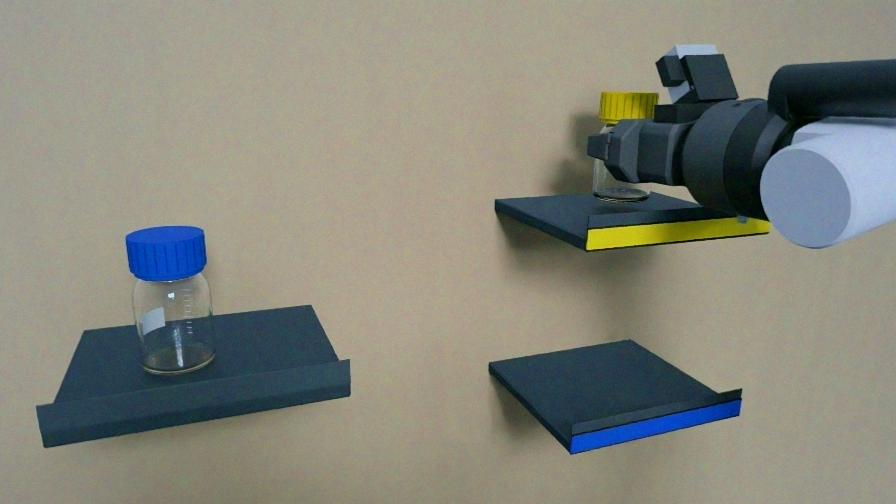

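Scene clock: 186.97 s.
Joint torques (N m): left_arm=[-7.07 10.53 7.34 -7.81 -0.15 -2.12 0.04] | right_arm=[-17.46 -16.25 -9.31 -5.33 0.65 -2.41 -0.11]
External joint torques (N m): left_arm=[-0.09 0.11 0.7 -0.3 -0.11 -0.1 0.02] | right_arm=[-0.03 -0.62 -1.3 -0.72 0.21 -0.49 -0.1]
Wrist force (N): left_arm=[1.9 -4.4 1.2] | right_arm=[3.1 6.5 0.9]
Wrist torque (N m): left_arm=[0.11 0.22 0.02] | right_arm=[-0.25 0.10 -0.17]
Wrist force, peak (N): left_arm=[2.0 -4.5 1.4] | right_arm=[3.3 6.7 1.5]
move: done
base_odometry: x=+3.379 y=+0.483 heading=+0.187
lidar_m: 0.45 0.47 0.65 1.32 2.11 3.07 5.39 3.02 2.43 1.68 0.64 0.47
base_status: not commanded
joint_positions: torso_squat_rad=+0.350 torso_shift_rad=+0.000 torso_pitch_rad=+0.000 torso_yaw_rad=+0.000 left_shoulder_pitch_rad=+0.227 left_shoulder_roll_rad=+0.598 left_shoulder_yaw_rad=+0.395 left_elbow_rad=-2.275 left_forearm_roll_rad=+0.645 left_wrist_pitch_rad=+0.569 left_hand_roll_rad=-1.455 left_gripper_m=+0.100 right_shoulder_pitch_rad=-0.706 right_shoulder_roll_rad=-1.079 right_shoulder_yaw_rad=-0.128 right_elbow_rad=-1.587 right_forearm_roll_rad=-0.817 right_wrist_pitch_rad=+0.808 right_hand_roll_rad=+1.341 right_gripper_m=+0.055 head_pan_rad=-0.350 head_tilt_rad=+0.300
joint_status: all done
wheel_motors_off: 0
motor_effort: left_wheel=-2(2) right_wheel=+0(2)
chest: x=-0.2280 y=-0.0002 z=+1.2475 quat_wxyz=(+1.000, +0.000, +0.000, +0.000) (m; base frame)
left_hand: x=+0.2001 y=+0.3899 z=+1.2251 quat_wxyz=(+0.500, +0.500, -0.500, -0.500) (m; base frame)
right_hand: x=+0.3501 y=-0.4250 z=+1.4354 quat_wxyz=(+0.500, -0.500, -0.500, +0.500) (m; base frame)
right_hand_status: reached (checked arc, planned for 0.4 s): 0 mm and 0.1 deg off.
pictures: none
No camera images: "cameras" was empty.

Scene clock: 187.63 s.
Joint torques (N m): left_arm=[-7.16 10.59 7.02 -7.83 -0.06 -2.26 0.07] | right_arm=[-16.56 -16.8 -8.95 -5.27 0.77 -2.47 -0.06]
External joint torques (N m): left_arm=[-0.17 0.18 0.38 -0.33 -0.02 -0.24 0.05] | right_arm=[0.84 -1.13 -0.92 -0.63 0.33 -0.55 -0.05]
Wrist force (N): left_arm=[1.8 -4.1 1.2] | right_arm=[3.0 6.2 0.8]
Wrist torque (N m): left_arm=[0.08 0.21 0.03] | right_arm=[-0.21 0.03 -0.13]
Wrist force, peak (N): left_arm=[2.2 -4.5 1.1] | right_arm=[3.3 7.3 1.5]
move: done
base_odometry: x=+3.379 y=+0.483 heading=+0.187
lidar_m: 0.45 0.47 0.66 1.32 2.12 3.07 5.39 3.01 2.42 1.68 0.63 0.47
base_status: not commanded
joint_positions: torso_squat_rad=+0.350 torso_shift_rad=+0.000 torso_pitch_rad=+0.000 torso_yaw_rad=+0.000 left_shoulder_pitch_rad=+0.227 left_shoulder_roll_rad=+0.598 left_shoulder_yaw_rad=+0.395 left_elbow_rad=-2.275 left_forearm_roll_rad=+0.645 left_wrist_pitch_rad=+0.569 left_hand_roll_rad=-1.455 left_gripper_m=+0.100 right_shoulder_pitch_rad=-0.696 right_shoulder_roll_rad=-1.075 right_shoulder_yaw_rad=-0.130 right_elbow_rad=-1.592 right_forearm_roll_rad=-0.813 right_wrist_pitch_rad=+0.803 right_hand_roll_rad=+1.339 right_gripper_m=+0.055 head_pan_rad=-0.350 head_tilt_rad=+0.300
joint_status: all done
wheel_motors_off: 0
motor_effort: left_wheel=-2(2) right_wheel=+2(2)
chest: x=-0.2280 y=-0.0002 z=+1.2475 quat_wxyz=(+1.000, +0.000, +0.000, +0.000) (m; base frame)
left_hand: x=+0.2001 y=+0.3899 z=+1.2251 quat_wxyz=(+0.500, +0.500, -0.500, -0.500) (m; base frame)
right_hand: x=+0.3501 y=-0.4250 z=+1.4324 quat_wxyz=(+0.500, -0.500, -0.500, +0.500) (m; base frame)
right_hand_status: reached (checked arc, planned for 0.3 s): 0 mm and 0.0 deg off.
pictures: none
No camera images: "cameras" was empty.

>>> {"api": "move", "payload": {
  "target": {"side":"right","x":0.35,"y":-0.425,"z":1.43,"quat_wxyz":[0.5,-0.5,-0.5,0.5]},
  "min_time_s": 0.35,
  "cameras": []
}}

Scene clock: 188.63 s.
Joint torques (N m): left_arm=[-7.18 10.6 6.99 -7.96 -0.05 -2.03 0.08] | right_arm=[-13.7 -15.16 -7.49 -4.21 0.2 -1.17 -0.25]
External joint torques (N m): left_arm=[-0.2 0.19 0.35 -0.46 0 -0.01 0.06] | right_arm=[3.67 0.53 0.56 0.44 -0.25 0.76 -0.24]
Wrist force (N): left_arm=[2.0 -4.4 1.3] | right_arm=[2.4 0.6 -1.9]
Wrist torque (N m): left_arm=[0.13 0.25 0.03] | right_arm=[-0.31 0.07 -0.08]
Wrist force, peak (N): left_arm=[2.1 -4.8 1.2] | right_arm=[3.1 6.4 1.0]
move: done
base_odometry: x=+3.379 y=+0.483 heading=+0.187
lidar_m: 0.45 0.47 0.66 1.32 2.12 3.08 5.39 3.01 2.43 1.69 0.65 0.47
base_status: not commanded
joint_positions: torso_squat_rad=+0.350 torso_shift_rad=+0.000 torso_pitch_rad=+0.000 torso_yaw_rad=+0.000 left_shoulder_pitch_rad=+0.227 left_shoulder_roll_rad=+0.598 left_shoulder_yaw_rad=+0.395 left_elbow_rad=-2.275 left_forearm_roll_rad=+0.645 left_wrist_pitch_rad=+0.569 left_hand_roll_rad=-1.455 left_gripper_m=+0.100 right_shoulder_pitch_rad=-0.689 right_shoulder_roll_rad=-1.073 right_shoulder_yaw_rad=-0.132 right_elbow_rad=-1.596 right_forearm_roll_rad=-0.810 right_wrist_pitch_rad=+0.798 right_hand_roll_rad=+1.338 right_gripper_m=+0.055 head_pan_rad=-0.350 head_tilt_rad=+0.300
joint_status: all done
wheel_motors_off: 0
motor_effort: left_wheel=-2(2) right_wheel=+0(2)
chest: x=-0.2280 y=-0.0002 z=+1.2475 quat_wxyz=(+1.000, +0.000, +0.000, +0.000) (m; base frame)
left_hand: x=+0.2001 y=+0.3899 z=+1.2251 quat_wxyz=(+0.500, +0.500, -0.500, -0.500) (m; base frame)
right_hand: x=+0.3499 y=-0.4249 z=+1.4307 quat_wxyz=(+0.500, -0.500, -0.500, +0.500) (m; base frame)
right_hand_status: reached (checked arc, planned for 0.3 s): 1 mm and 0.1 deg off.
pictures: none
No camera images: "cameras" was empty.

>>> {"api": "move", "payload": {
  "joints": {"right_gripper_m":0.1},
  "cameras": []
}}

>>> {"api": "move", "payload": {
  "target": {"side":"right","x":0.349,"y":-0.425,"z":1.441,"quat_wxyz":[0.5,-0.5,-0.5,0.5]},
  "min_time_s": 0.5,
  "cameras": ["right_wrist_camera"]
}}

>>> {"api": "move", "payload": {
  "target": {"side":"right","x":0.29,"y":-0.42,"z":1.443,"quat_wxyz":[0.5,-0.5,-0.5,0.5]},
  "min_time_s": 0.7,
  "cameras": []
}}

>>> {"api": "move", "payload": {
  "target": {"side":"right","x":0.215,"y":-0.39,"z":1.44,"quat_wxyz":[0.5,-0.5,-0.5,0.5]},
  "min_time_s": 0.8,
  "cameras": ["right_wrist_camera","head_camera"]
}}

Scene clock: 190.73 s.
Joint torques (N m): left_arm=[-7.41 10.9 7.31 -7.89 -0.14 -2.14 0.06] | right_arm=[-15.34 -16.02 -7.55 -4.15 0.25 -1.32 -0.22]
External joint torques (N m): left_arm=[-0.43 0.49 0.67 -0.39 -0.09 -0.12 0.04] | right_arm=[2.03 -0.32 0.5 0.51 -0.19 0.6 -0.21]
Wrist force (N): left_arm=[1.9 -3.8 1.3] | right_arm=[3.1 4.8 0.9]
Wrist torque (N m): left_arm=[0.03 0.23 0.03] | right_arm=[-0.26 0.07 -0.14]
Wrist force, peak (N): left_arm=[2.0 -4.6 1.5] | right_arm=[2.9 5.3 1.0]
move: done
base_odometry: x=+3.379 y=+0.483 heading=+0.187
lidar_m: 0.45 0.47 0.65 1.32 2.12 3.07 5.39 3.01 2.42 1.68 0.63 0.46
base_status: not commanded
joint_positions: torso_squat_rad=+0.350 torso_shift_rad=+0.000 torso_pitch_rad=+0.000 torso_yaw_rad=+0.000 left_shoulder_pitch_rad=+0.227 left_shoulder_roll_rad=+0.598 left_shoulder_yaw_rad=+0.395 left_elbow_rad=-2.275 left_forearm_roll_rad=+0.645 left_wrist_pitch_rad=+0.569 left_hand_roll_rad=-1.455 left_gripper_m=+0.100 right_shoulder_pitch_rad=-0.689 right_shoulder_roll_rad=-1.073 right_shoulder_yaw_rad=-0.132 right_elbow_rad=-1.596 right_forearm_roll_rad=-0.810 right_wrist_pitch_rad=+0.798 right_hand_roll_rad=+1.338 right_gripper_m=+0.100 head_pan_rad=-0.350 head_tilt_rad=+0.300
joint_status: all done
wheel_motors_off: 0
motor_effort: left_wheel=-1(2) right_wheel=+1(2)
chest: x=-0.2280 y=-0.0002 z=+1.2475 quat_wxyz=(+1.000, +0.000, +0.000, +0.000) (m; base frame)
left_hand: x=+0.2001 y=+0.3899 z=+1.2251 quat_wxyz=(+0.500, +0.500, -0.500, -0.500) (m; base frame)
right_hand: x=+0.3500 y=-0.4250 z=+1.4303 quat_wxyz=(+0.500, -0.500, -0.500, +0.500) (m; base frame)
pictures: none
No camera images: "cameras" was empty.

Scene clock: 191.57 s.
Joint torques (N m): left_arm=[-7.47 10.47 7.09 -7.85 -0.17 -2.17 0.14] | right_arm=[-18.29 -17.82 -5.9 -3.71 0.06 -1.52 -0.12]
External joint torques (N m): left_arm=[-0.49 0.06 0.45 -0.35 -0.13 -0.15 0.13] | right_arm=[-0.89 -2.24 2.07 0.82 -0.39 0.4 -0.11]
Wrist force (N): left_arm=[1.9 -4.4 1.0] | right_arm=[3.2 4.8 0.1]
Wrist torque (N m): left_arm=[0.09 0.24 0.04] | right_arm=[-0.25 0.11 -0.32]
Wrist force, peak (N): left_arm=[2.0 -4.6 1.2] | right_arm=[3.6 5.3 1.3]
move: done
base_odometry: x=+3.379 y=+0.483 heading=+0.187
lidar_m: 0.45 0.47 0.66 1.32 2.12 3.08 5.39 3.01 2.42 1.69 0.64 0.47
base_status: not commanded
joint_positions: torso_squat_rad=+0.350 torso_shift_rad=+0.000 torso_pitch_rad=+0.000 torso_yaw_rad=+0.000 left_shoulder_pitch_rad=+0.227 left_shoulder_roll_rad=+0.598 left_shoulder_yaw_rad=+0.395 left_elbow_rad=-2.275 left_forearm_roll_rad=+0.645 left_wrist_pitch_rad=+0.569 left_hand_roll_rad=-1.455 left_gripper_m=+0.100 right_shoulder_pitch_rad=-0.716 right_shoulder_roll_rad=-1.086 right_shoulder_yaw_rad=-0.129 right_elbow_rad=-1.586 right_forearm_roll_rad=-0.821 right_wrist_pitch_rad=+0.817 right_hand_roll_rad=+1.339 right_gripper_m=+0.100 head_pan_rad=-0.350 head_tilt_rad=+0.300
joint_status: all done
wheel_motors_off: 0
motor_effort: left_wheel=-2(2) right_wheel=+1(2)
chest: x=-0.2280 y=-0.0002 z=+1.2475 quat_wxyz=(+1.000, +0.000, +0.000, +0.000) (m; base frame)
left_hand: x=+0.2001 y=+0.3899 z=+1.2251 quat_wxyz=(+0.500, +0.500, -0.500, -0.500) (m; base frame)
right_hand: x=+0.3487 y=-0.4251 z=+1.4409 quat_wxyz=(+0.500, -0.500, -0.500, +0.500) (m; base frame)
right_hand_status: reached (checked arc, planned for 0.5 s): 0 mm and 0.1 deg off.
pictures: right_wrist_camera
camera_calibration:
right_wrist_camera: T_world_to_cam=[[-0.0171974, -0.998544, 0.0511227, -0.496947], [-0.495582, -0.0358948, -0.867819, 1.43499], [0.868391, -0.0402597, -0.494244, 0.464423], [0, 0, 0, 1]] pos_world=[0.29931, -0.426018, 1.50026]

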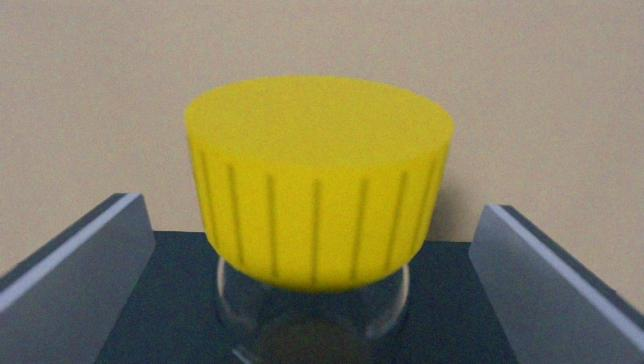

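Scene clock: 192.63 s.
Joint torques (N m): left_arm=[-7.17 10.47 6.93 -7.79 -0.17 -2.12 -0.02] | right_arm=[-12.82 -17.98 -7.9 -2.62 0.42 -1.71 -0.11]
External joint torques (N m): left_arm=[-0.19 0.06 0.28 -0.29 -0.13 -0.11 -0.03] | right_arm=[1.27 -1.71 0.58 0.31 -0.23 0.13 -0.1]
Wrist force (N): left_arm=[2.1 -4.4 1.1] | right_arm=[2.6 5.4 0.1]
Wrist torque (N m): left_arm=[0.11 0.25 0.03] | right_arm=[-0.34 0.04 -0.07]
Wrist force, peak (N): left_arm=[1.9 -4.7 1.1] | right_arm=[3.5 5.3 0.7]
move: done
base_odometry: x=+3.379 y=+0.483 heading=+0.187
lidar_m: 0.45 0.47 0.66 1.33 2.12 3.08 5.39 3.01 2.42 1.68 0.64 0.46
base_status: not commanded
joint_positions: torso_squat_rad=+0.350 torso_shift_rad=+0.000 torso_pitch_rad=+0.000 torso_yaw_rad=+0.000 left_shoulder_pitch_rad=+0.227 left_shoulder_roll_rad=+0.598 left_shoulder_yaw_rad=+0.395 left_elbow_rad=-2.275 left_forearm_roll_rad=+0.645 left_wrist_pitch_rad=+0.569 left_hand_roll_rad=-1.455 left_gripper_m=+0.100 right_shoulder_pitch_rad=-0.488 right_shoulder_roll_rad=-1.169 right_shoulder_yaw_rad=-0.295 right_elbow_rad=-1.857 right_forearm_roll_rad=-0.846 right_wrist_pitch_rad=+0.895 right_hand_roll_rad=+1.202 right_gripper_m=+0.100 head_pan_rad=-0.350 head_tilt_rad=+0.300
joint_status: all done
wheel_motors_off: 0
motor_effort: left_wheel=-2(2) right_wheel=+1(2)
chest: x=-0.2280 y=-0.0002 z=+1.2475 quat_wxyz=(+1.000, +0.000, +0.000, +0.000) (m; base frame)
left_hand: x=+0.2001 y=+0.3899 z=+1.2251 quat_wxyz=(+0.500, +0.500, -0.500, -0.500) (m; base frame)
right_hand: x=+0.2901 y=-0.4199 z=+1.4432 quat_wxyz=(+0.500, -0.500, -0.500, +0.500) (m; base frame)
right_hand_status: reached (checked arc, planned for 0.7 s): 0 mm and 0.0 deg off.
pictures: none
No camera images: "cameras" was empty.

Scene clock: 193.77 s.
Joint torques (N m): left_arm=[-7.31 10.24 7.01 -8.01 -0.03 -2.22 0.19] | right_arm=[-9.22 -17.3 -7.43 -0.8 0.93 -1.65 0.2]
External joint torques (N m): left_arm=[-0.33 -0.17 0.37 -0.5 0.01 -0.2 0.18] | right_arm=[1.1 -1.87 0.34 0.19 -0.01 0.05 0.21]
Wrist force (N): left_arm=[1.7 -4.1 1.2] | right_arm=[2.5 5.3 1.1]
Wrist torque (N m): left_arm=[0.08 0.21 0.04] | right_arm=[-0.28 0.04 -0.08]
Wrist force, peak (N): left_arm=[2.2 -4.4 1.3] | right_arm=[3.3 5.9 1.0]
move: done
base_odometry: x=+3.379 y=+0.483 heading=+0.187
lidar_m: 0.45 0.46 0.65 1.32 2.12 3.07 5.39 3.02 2.42 1.68 0.64 0.47
base_status: not commanded
joint_positions: torso_squat_rad=+0.350 torso_shift_rad=+0.000 torso_pitch_rad=+0.000 torso_yaw_rad=+0.000 left_shoulder_pitch_rad=+0.227 left_shoulder_roll_rad=+0.598 left_shoulder_yaw_rad=+0.395 left_elbow_rad=-2.275 left_forearm_roll_rad=+0.645 left_wrist_pitch_rad=+0.569 left_hand_roll_rad=-1.455 left_gripper_m=+0.100 right_shoulder_pitch_rad=-0.239 right_shoulder_roll_rad=-1.175 right_shoulder_yaw_rad=-0.542 right_elbow_rad=-2.211 right_forearm_roll_rad=-0.849 right_wrist_pitch_rad=+1.048 right_hand_roll_rad=+1.038 right_gripper_m=+0.100 head_pan_rad=-0.350 head_tilt_rad=+0.300
joint_status: all done
wheel_motors_off: 0
motor_effort: left_wheel=-1(2) right_wheel=+1(3)
chest: x=-0.2280 y=-0.0002 z=+1.2475 quat_wxyz=(+1.000, +0.000, +0.000, +0.000) (m; base frame)
left_hand: x=+0.2000 y=+0.3899 z=+1.2251 quat_wxyz=(+0.500, +0.500, -0.500, -0.500) (m; base frame)
right_hand: x=+0.2155 y=-0.3900 z=+1.4402 quat_wxyz=(+0.500, -0.500, -0.500, +0.500) (m; base frame)
right_hand_status: reached (checked arc, planned for 0.8 s): 1 mm and 0.0 deg off.
pictures: head_camera, right_wrist_camera
camera_calibration:
head_camera: T_world_to_cam=[[-0.370087, -0.928727, 0.0224172, -0.104274], [-0.249648, 0.0761808, -0.965335, 1.40449], [0.894825, -0.362854, -0.260048, 0.503688], [0, 0, 0, 1]] pos_world=[-0.138675, -0.0210721, 1.48912]
right_wrist_camera: T_world_to_cam=[[-0.0175499, -0.998501, 0.0518349, -0.465046], [-0.49662, -0.0362905, -0.867209, 1.36879], [0.867791, -0.0409617, -0.495239, 0.582396], [0, 0, 0, 1]] pos_world=[0.166207, -0.39082, 1.49956]

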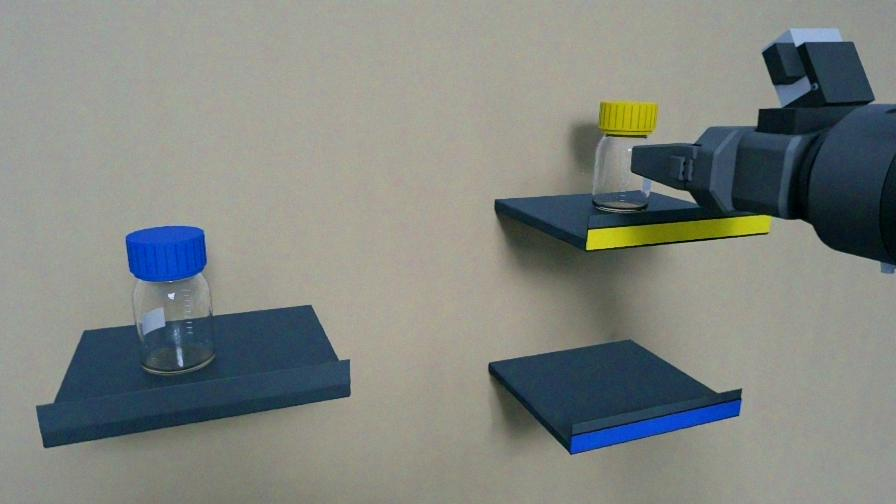

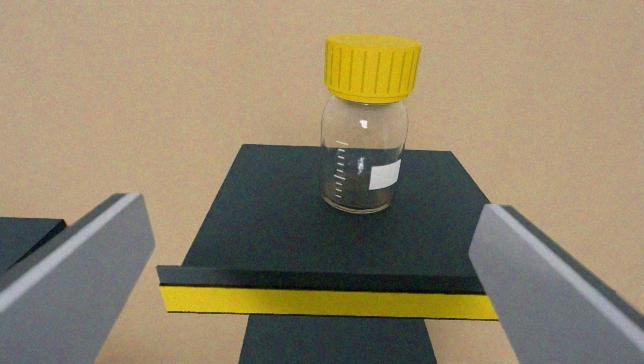

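>>> {"api": "move", "payload": {
  "target": {"side":"right","x":0.22,"y":-0.27,"z":1.39,"quat_wxyz":[0.5,-0.5,-0.5,0.5]},
  "min_time_s": 0.9,
  "cameras": []
}}

>>> {"api": "move", "payload": {
  "target": {"side":"right","x":0.24,"y":-0.12,"z":1.37,"quat_wxyz":[0.5,-0.5,-0.5,0.5]},
  "min_time_s": 0.9,
  "cameras": []
}}

>>> {"api": "move", "payload": {
  "target": {"side":"right","x":0.245,"y":-0.008,"z":1.345,"quat_wxyz":[0.5,-0.5,-0.5,0.5]},
  "min_time_s": 0.9,
  "cameras": ["right_wrist_camera"]
}}

Scene clock: 195.53 s.
Joint torques (N m): left_arm=[-7.07 10.55 6.92 -7.99 -0.11 -2.1 0.08] | right_arm=[-12.7 -12.44 -6.1 -0.43 1.36 -1.21 0.27]
External joint torques (N m): left_arm=[-0.08 0.14 0.28 -0.49 -0.06 -0.09 0.07] | right_arm=[-0.39 -1.43 1.73 0.29 -0.15 0.02 0.28]
Wrist force (N): left_arm=[2.1 -4.6 1.2] | right_arm=[3.1 3.4 0.8]
Wrist torque (N m): left_arm=[0.14 0.26 0.03] | right_arm=[-0.09 0.10 -0.11]
Wrist force, peak (N): left_arm=[2.2 -4.6 1.2] | right_arm=[3.9 5.3 0.7]
move: done
base_odometry: x=+3.379 y=+0.483 heading=+0.187
lidar_m: 0.45 0.47 0.65 1.33 2.11 3.08 5.39 3.01 2.42 1.69 0.64 0.46
base_status: not commanded
joint_positions: torso_squat_rad=+0.350 torso_shift_rad=+0.000 torso_pitch_rad=+0.000 torso_yaw_rad=+0.000 left_shoulder_pitch_rad=+0.227 left_shoulder_roll_rad=+0.598 left_shoulder_yaw_rad=+0.395 left_elbow_rad=-2.275 left_forearm_roll_rad=+0.645 left_wrist_pitch_rad=+0.569 left_hand_roll_rad=-1.455 left_gripper_m=+0.100 right_shoulder_pitch_rad=-0.477 right_shoulder_roll_rad=-1.080 right_shoulder_yaw_rad=-0.044 right_elbow_rad=-2.482 right_forearm_roll_rad=-0.367 right_wrist_pitch_rad=+1.301 right_hand_roll_rad=+0.668 right_gripper_m=+0.100 head_pan_rad=-0.350 head_tilt_rad=+0.300
joint_status: all done
wheel_motors_off: 0
motor_effort: left_wheel=-1(2) right_wheel=+1(2)
chest: x=-0.2280 y=-0.0002 z=+1.2475 quat_wxyz=(+1.000, +0.000, +0.000, +0.000) (m; base frame)
left_hand: x=+0.2001 y=+0.3899 z=+1.2251 quat_wxyz=(+0.500, +0.500, -0.500, -0.500) (m; base frame)
right_hand: x=+0.2198 y=-0.2701 z=+1.3902 quat_wxyz=(+0.499, -0.500, -0.501, +0.500) (m; base frame)
right_hand_status: reached (checked arc, planned for 0.9 s): 0 mm and 0.1 deg off.
pictures: none
No camera images: "cameras" was empty.

Scene clock: 196.90 s.
Joint torques (N m): left_arm=[-7.26 10.63 7 -7.77 -0.12 -2.1 0] | right_arm=[-16.29 -6.68 -7.4 -1.8 1.35 -1.14 -0.08]
External joint torques (N m): left_arm=[-0.28 0.22 0.36 -0.26 -0.08 -0.09 -0.01] | right_arm=[0.47 -1.04 0.57 0.12 -0.27 -0.03 -0.07]
Wrist force (N): left_arm=[2.0 -4.3 1.2] | right_arm=[3.5 4.4 0.1]
Wrist torque (N m): left_arm=[0.09 0.23 0.04] | right_arm=[-0.20 0.12 -0.09]
Wrist force, peak (N): left_arm=[1.9 -4.8 1.3] | right_arm=[4.5 4.9 1.0]
move: done
base_odometry: x=+3.379 y=+0.483 heading=+0.187
lidar_m: 0.45 0.47 0.65 1.32 2.12 3.08 5.39 3.01 2.43 1.69 0.64 0.47
base_status: not commanded
joint_positions: torso_squat_rad=+0.350 torso_shift_rad=+0.000 torso_pitch_rad=+0.000 torso_yaw_rad=+0.000 left_shoulder_pitch_rad=+0.227 left_shoulder_roll_rad=+0.598 left_shoulder_yaw_rad=+0.395 left_elbow_rad=-2.275 left_forearm_roll_rad=+0.645 left_wrist_pitch_rad=+0.569 left_hand_roll_rad=-1.455 left_gripper_m=+0.100 right_shoulder_pitch_rad=-0.951 right_shoulder_roll_rad=-0.681 right_shoulder_yaw_rad=+0.558 right_elbow_rad=-2.363 right_forearm_roll_rad=+0.080 right_wrist_pitch_rad=+1.669 right_hand_roll_rad=+0.595 right_gripper_m=+0.100 head_pan_rad=-0.350 head_tilt_rad=+0.300
joint_status: all done
wheel_motors_off: 0
motor_effort: left_wheel=-1(2) right_wheel=+1(3)
chest: x=-0.2280 y=-0.0002 z=+1.2475 quat_wxyz=(+1.000, +0.000, +0.000, +0.000) (m; base frame)
left_hand: x=+0.2001 y=+0.3900 z=+1.2251 quat_wxyz=(+0.500, +0.500, -0.500, -0.500) (m; base frame)
right_hand: x=+0.2390 y=-0.1197 z=+1.3701 quat_wxyz=(+0.499, -0.499, -0.501, +0.501) (m; base frame)
right_hand_status: reached (checked arc, planned for 0.9 s): 1 mm and 0.3 deg off.
pictures: none
No camera images: "cameras" was empty.

Scene clock: 198.13 s.
Joint torques (N m): left_arm=[-7.22 10.03 6.95 -7.73 -0.11 -2.16 0.05] | right_arm=[-17.58 -3.96 -6.63 -2.64 1.55 -0.72 -0.09]
External joint torques (N m): left_arm=[-0.23 -0.38 0.31 -0.23 -0.07 -0.14 0.04] | right_arm=[0.4 -0.63 1.91 0.39 -0.14 0.25 -0.08]
Wrist force (N): left_arm=[2.0 -4.4 1.2] | right_arm=[3.5 4.7 0.9]
Wrist torque (N m): left_arm=[0.12 0.23 0.02] | right_arm=[-0.29 0.08 -0.12]
Wrist force, peak (N): left_arm=[1.8 -4.7 1.2] | right_arm=[3.9 5.4 0.6]
move: done
base_odometry: x=+3.379 y=+0.483 heading=+0.187
lidar_m: 0.45 0.47 0.64 1.32 2.12 3.08 5.39 3.01 2.42 1.68 0.63 0.47
base_status: not commanded
joint_positions: torso_squat_rad=+0.350 torso_shift_rad=+0.000 torso_pitch_rad=+0.000 torso_yaw_rad=+0.000 left_shoulder_pitch_rad=+0.227 left_shoulder_roll_rad=+0.598 left_shoulder_yaw_rad=+0.395 left_elbow_rad=-2.275 left_forearm_roll_rad=+0.645 left_wrist_pitch_rad=+0.569 left_hand_roll_rad=-1.455 left_gripper_m=+0.100 right_shoulder_pitch_rad=-1.126 right_shoulder_roll_rad=-0.367 right_shoulder_yaw_rad=+0.817 right_elbow_rad=-2.087 right_forearm_roll_rad=+0.312 right_wrist_pitch_rad=+1.750 right_hand_roll_rad=+0.511 right_gripper_m=+0.100 head_pan_rad=-0.350 head_tilt_rad=+0.300
joint_status: all done
wheel_motors_off: 0
motor_effort: left_wheel=-1(2) right_wheel=+1(2)
chest: x=-0.2280 y=-0.0002 z=+1.2475 quat_wxyz=(+1.000, +0.000, +0.000, +0.000) (m; base frame)
left_hand: x=+0.2001 y=+0.3899 z=+1.2251 quat_wxyz=(+0.500, +0.500, -0.500, -0.500) (m; base frame)
right_hand: x=+0.2442 y=-0.0084 z=+1.3449 quat_wxyz=(+0.500, -0.500, -0.500, +0.500) (m; base frame)
right_hand_status: reached (checked arc, planned for 0.9 s): 1 mm and 0.1 deg off.
pictures: right_wrist_camera
camera_calibration:
right_wrist_camera: T_world_to_cam=[[-0.0154089, -0.998529, 0.0519872, -0.0792996], [-0.496336, -0.0374968, -0.867321, 1.31438], [0.867994, -0.0391675, -0.495028, 0.525511], [0, 0, 0, 1]] pos_world=[0.195013, -0.00931489, 1.40426]

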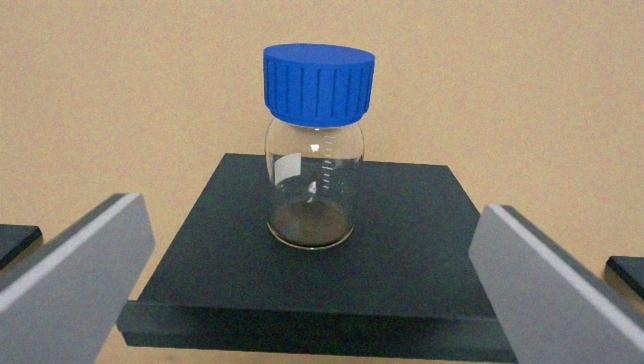

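>>> {"api": "move", "payload": {
  "target": {"side":"right","x":0.29,"y":-0.009,"z":1.338,"quat_wxyz":[0.5,-0.5,-0.5,0.5]},
  "min_time_s": 0.8,
  "cameras": []
}}

>>> {"api": "move", "payload": {
  "target": {"side":"right","x":0.33,"y":-0.009,"z":1.333,"quat_wxyz":[0.5,-0.5,-0.5,0.5]},
  "min_time_s": 0.8,
  "cameras": ["right_wrist_camera"]
}}

Scene clock: 199.93 s.
Joint torques (N m): left_arm=[-7.16 10.35 6.89 -7.79 -0.08 -2.09 0.06] | right_arm=[-19.94 -5.34 -8.99 -3.14 1.59 -0.78 -0.2]
External joint torques (N m): left_arm=[-0.17 -0.06 0.25 -0.29 -0.04 -0.07 0.05] | right_arm=[-0.52 -1.4 -0.05 0.4 -0.17 0.1 -0.19]
Wrist force (N): left_arm=[1.9 -4.3 1.1] | right_arm=[3.6 3.7 0.9]
Wrist torque (N m): left_arm=[0.11 0.23 0.02] | right_arm=[-0.19 0.14 -0.09]
Wrist force, peak (N): left_arm=[2.0 -4.7 1.0] | right_arm=[4.1 5.1 1.3]
move: done
base_odometry: x=+3.379 y=+0.483 heading=+0.187
lidar_m: 0.45 0.47 0.65 1.33 2.12 3.07 5.38 3.01 2.42 1.68 0.64 0.47
base_status: not commanded
joint_positions: torso_squat_rad=+0.350 torso_shift_rad=+0.000 torso_pitch_rad=+0.000 torso_yaw_rad=+0.000 left_shoulder_pitch_rad=+0.227 left_shoulder_roll_rad=+0.598 left_shoulder_yaw_rad=+0.395 left_elbow_rad=-2.275 left_forearm_roll_rad=+0.645 left_wrist_pitch_rad=+0.569 left_hand_roll_rad=-1.455 left_gripper_m=+0.100 right_shoulder_pitch_rad=-1.132 right_shoulder_roll_rad=-0.386 right_shoulder_yaw_rad=+0.803 right_elbow_rad=-1.921 right_forearm_roll_rad=+0.286 right_wrist_pitch_rad=+1.581 right_hand_roll_rad=+0.464 right_gripper_m=+0.100 head_pan_rad=-0.350 head_tilt_rad=+0.300
joint_status: all done
wheel_motors_off: 0
motor_effort: left_wheel=-2(2) right_wheel=+1(2)
chest: x=-0.2280 y=-0.0002 z=+1.2475 quat_wxyz=(+1.000, +0.000, +0.000, +0.000) (m; base frame)
left_hand: x=+0.2001 y=+0.3899 z=+1.2251 quat_wxyz=(+0.500, +0.500, -0.500, -0.500) (m; base frame)
right_hand: x=+0.2893 y=-0.0092 z=+1.3377 quat_wxyz=(+0.500, -0.500, -0.500, +0.500) (m; base frame)
right_hand_status: reached (checked arc, planned for 0.8 s): 1 mm and 0.0 deg off.
pictures: none
No camera images: "cameras" was empty.

Scene clock: 201.07 s.
Joint torques (N m): left_arm=[-7.31 10.29 6.91 -7.77 -0.1 -2.05 -0.03] | right_arm=[-21.13 -5 -9.08 -3.51 1.45 -0.91 -0.2]
External joint torques (N m): left_arm=[-0.32 -0.12 0.27 -0.27 -0.05 -0.04 -0.05] | right_arm=[-0.37 -0.43 0.03 0.41 -0.33 -0.1 -0.19]
Wrist force (N): left_arm=[1.9 -4.4 1.0] | right_arm=[3.7 4.9 0.4]
Wrist torque (N m): left_arm=[0.11 0.22 0.01] | right_arm=[-0.30 0.13 -0.11]
Wrist force, peak (N): left_arm=[2.0 -4.5 1.4] | right_arm=[4.6 4.6 1.5]
move: done
base_odometry: x=+3.379 y=+0.483 heading=+0.187
lidar_m: 0.45 0.48 0.65 1.33 2.12 3.07 5.39 3.02 2.42 1.68 0.64 0.47
base_status: not commanded
joint_positions: torso_squat_rad=+0.350 torso_shift_rad=+0.000 torso_pitch_rad=+0.000 torso_yaw_rad=+0.000 left_shoulder_pitch_rad=+0.227 left_shoulder_roll_rad=+0.598 left_shoulder_yaw_rad=+0.395 left_elbow_rad=-2.275 left_forearm_roll_rad=+0.645 left_wrist_pitch_rad=+0.569 left_hand_roll_rad=-1.455 left_gripper_m=+0.100 right_shoulder_pitch_rad=-1.157 right_shoulder_roll_rad=-0.385 right_shoulder_yaw_rad=+0.795 right_elbow_rad=-1.750 right_forearm_roll_rad=+0.269 right_wrist_pitch_rad=+1.433 right_hand_roll_rad=+0.426 right_gripper_m=+0.100 head_pan_rad=-0.350 head_tilt_rad=+0.300
joint_status: all done
wheel_motors_off: 0
motor_effort: left_wheel=-1(2) right_wheel=+2(3)
chest: x=-0.2280 y=-0.0002 z=+1.2475 quat_wxyz=(+1.000, +0.000, +0.000, +0.000) (m; base frame)
left_hand: x=+0.2001 y=+0.3899 z=+1.2251 quat_wxyz=(+0.500, +0.500, -0.500, -0.500) (m; base frame)
right_hand: x=+0.3294 y=-0.0093 z=+1.3327 quat_wxyz=(+0.500, -0.500, -0.500, +0.500) (m; base frame)
right_hand_status: reached (checked arc, planned for 0.8 s): 1 mm and 0.0 deg off.
pictures: right_wrist_camera
camera_calibration:
right_wrist_camera: T_world_to_cam=[[-0.0166415, -0.998508, 0.0520122, -0.0779503], [-0.496678, -0.036892, -0.86715, 1.34596], [0.867775, -0.040264, -0.495323, 0.446084], [0, 0, 0, 1]] pos_world=[0.280109, -0.0102178, 1.39216]

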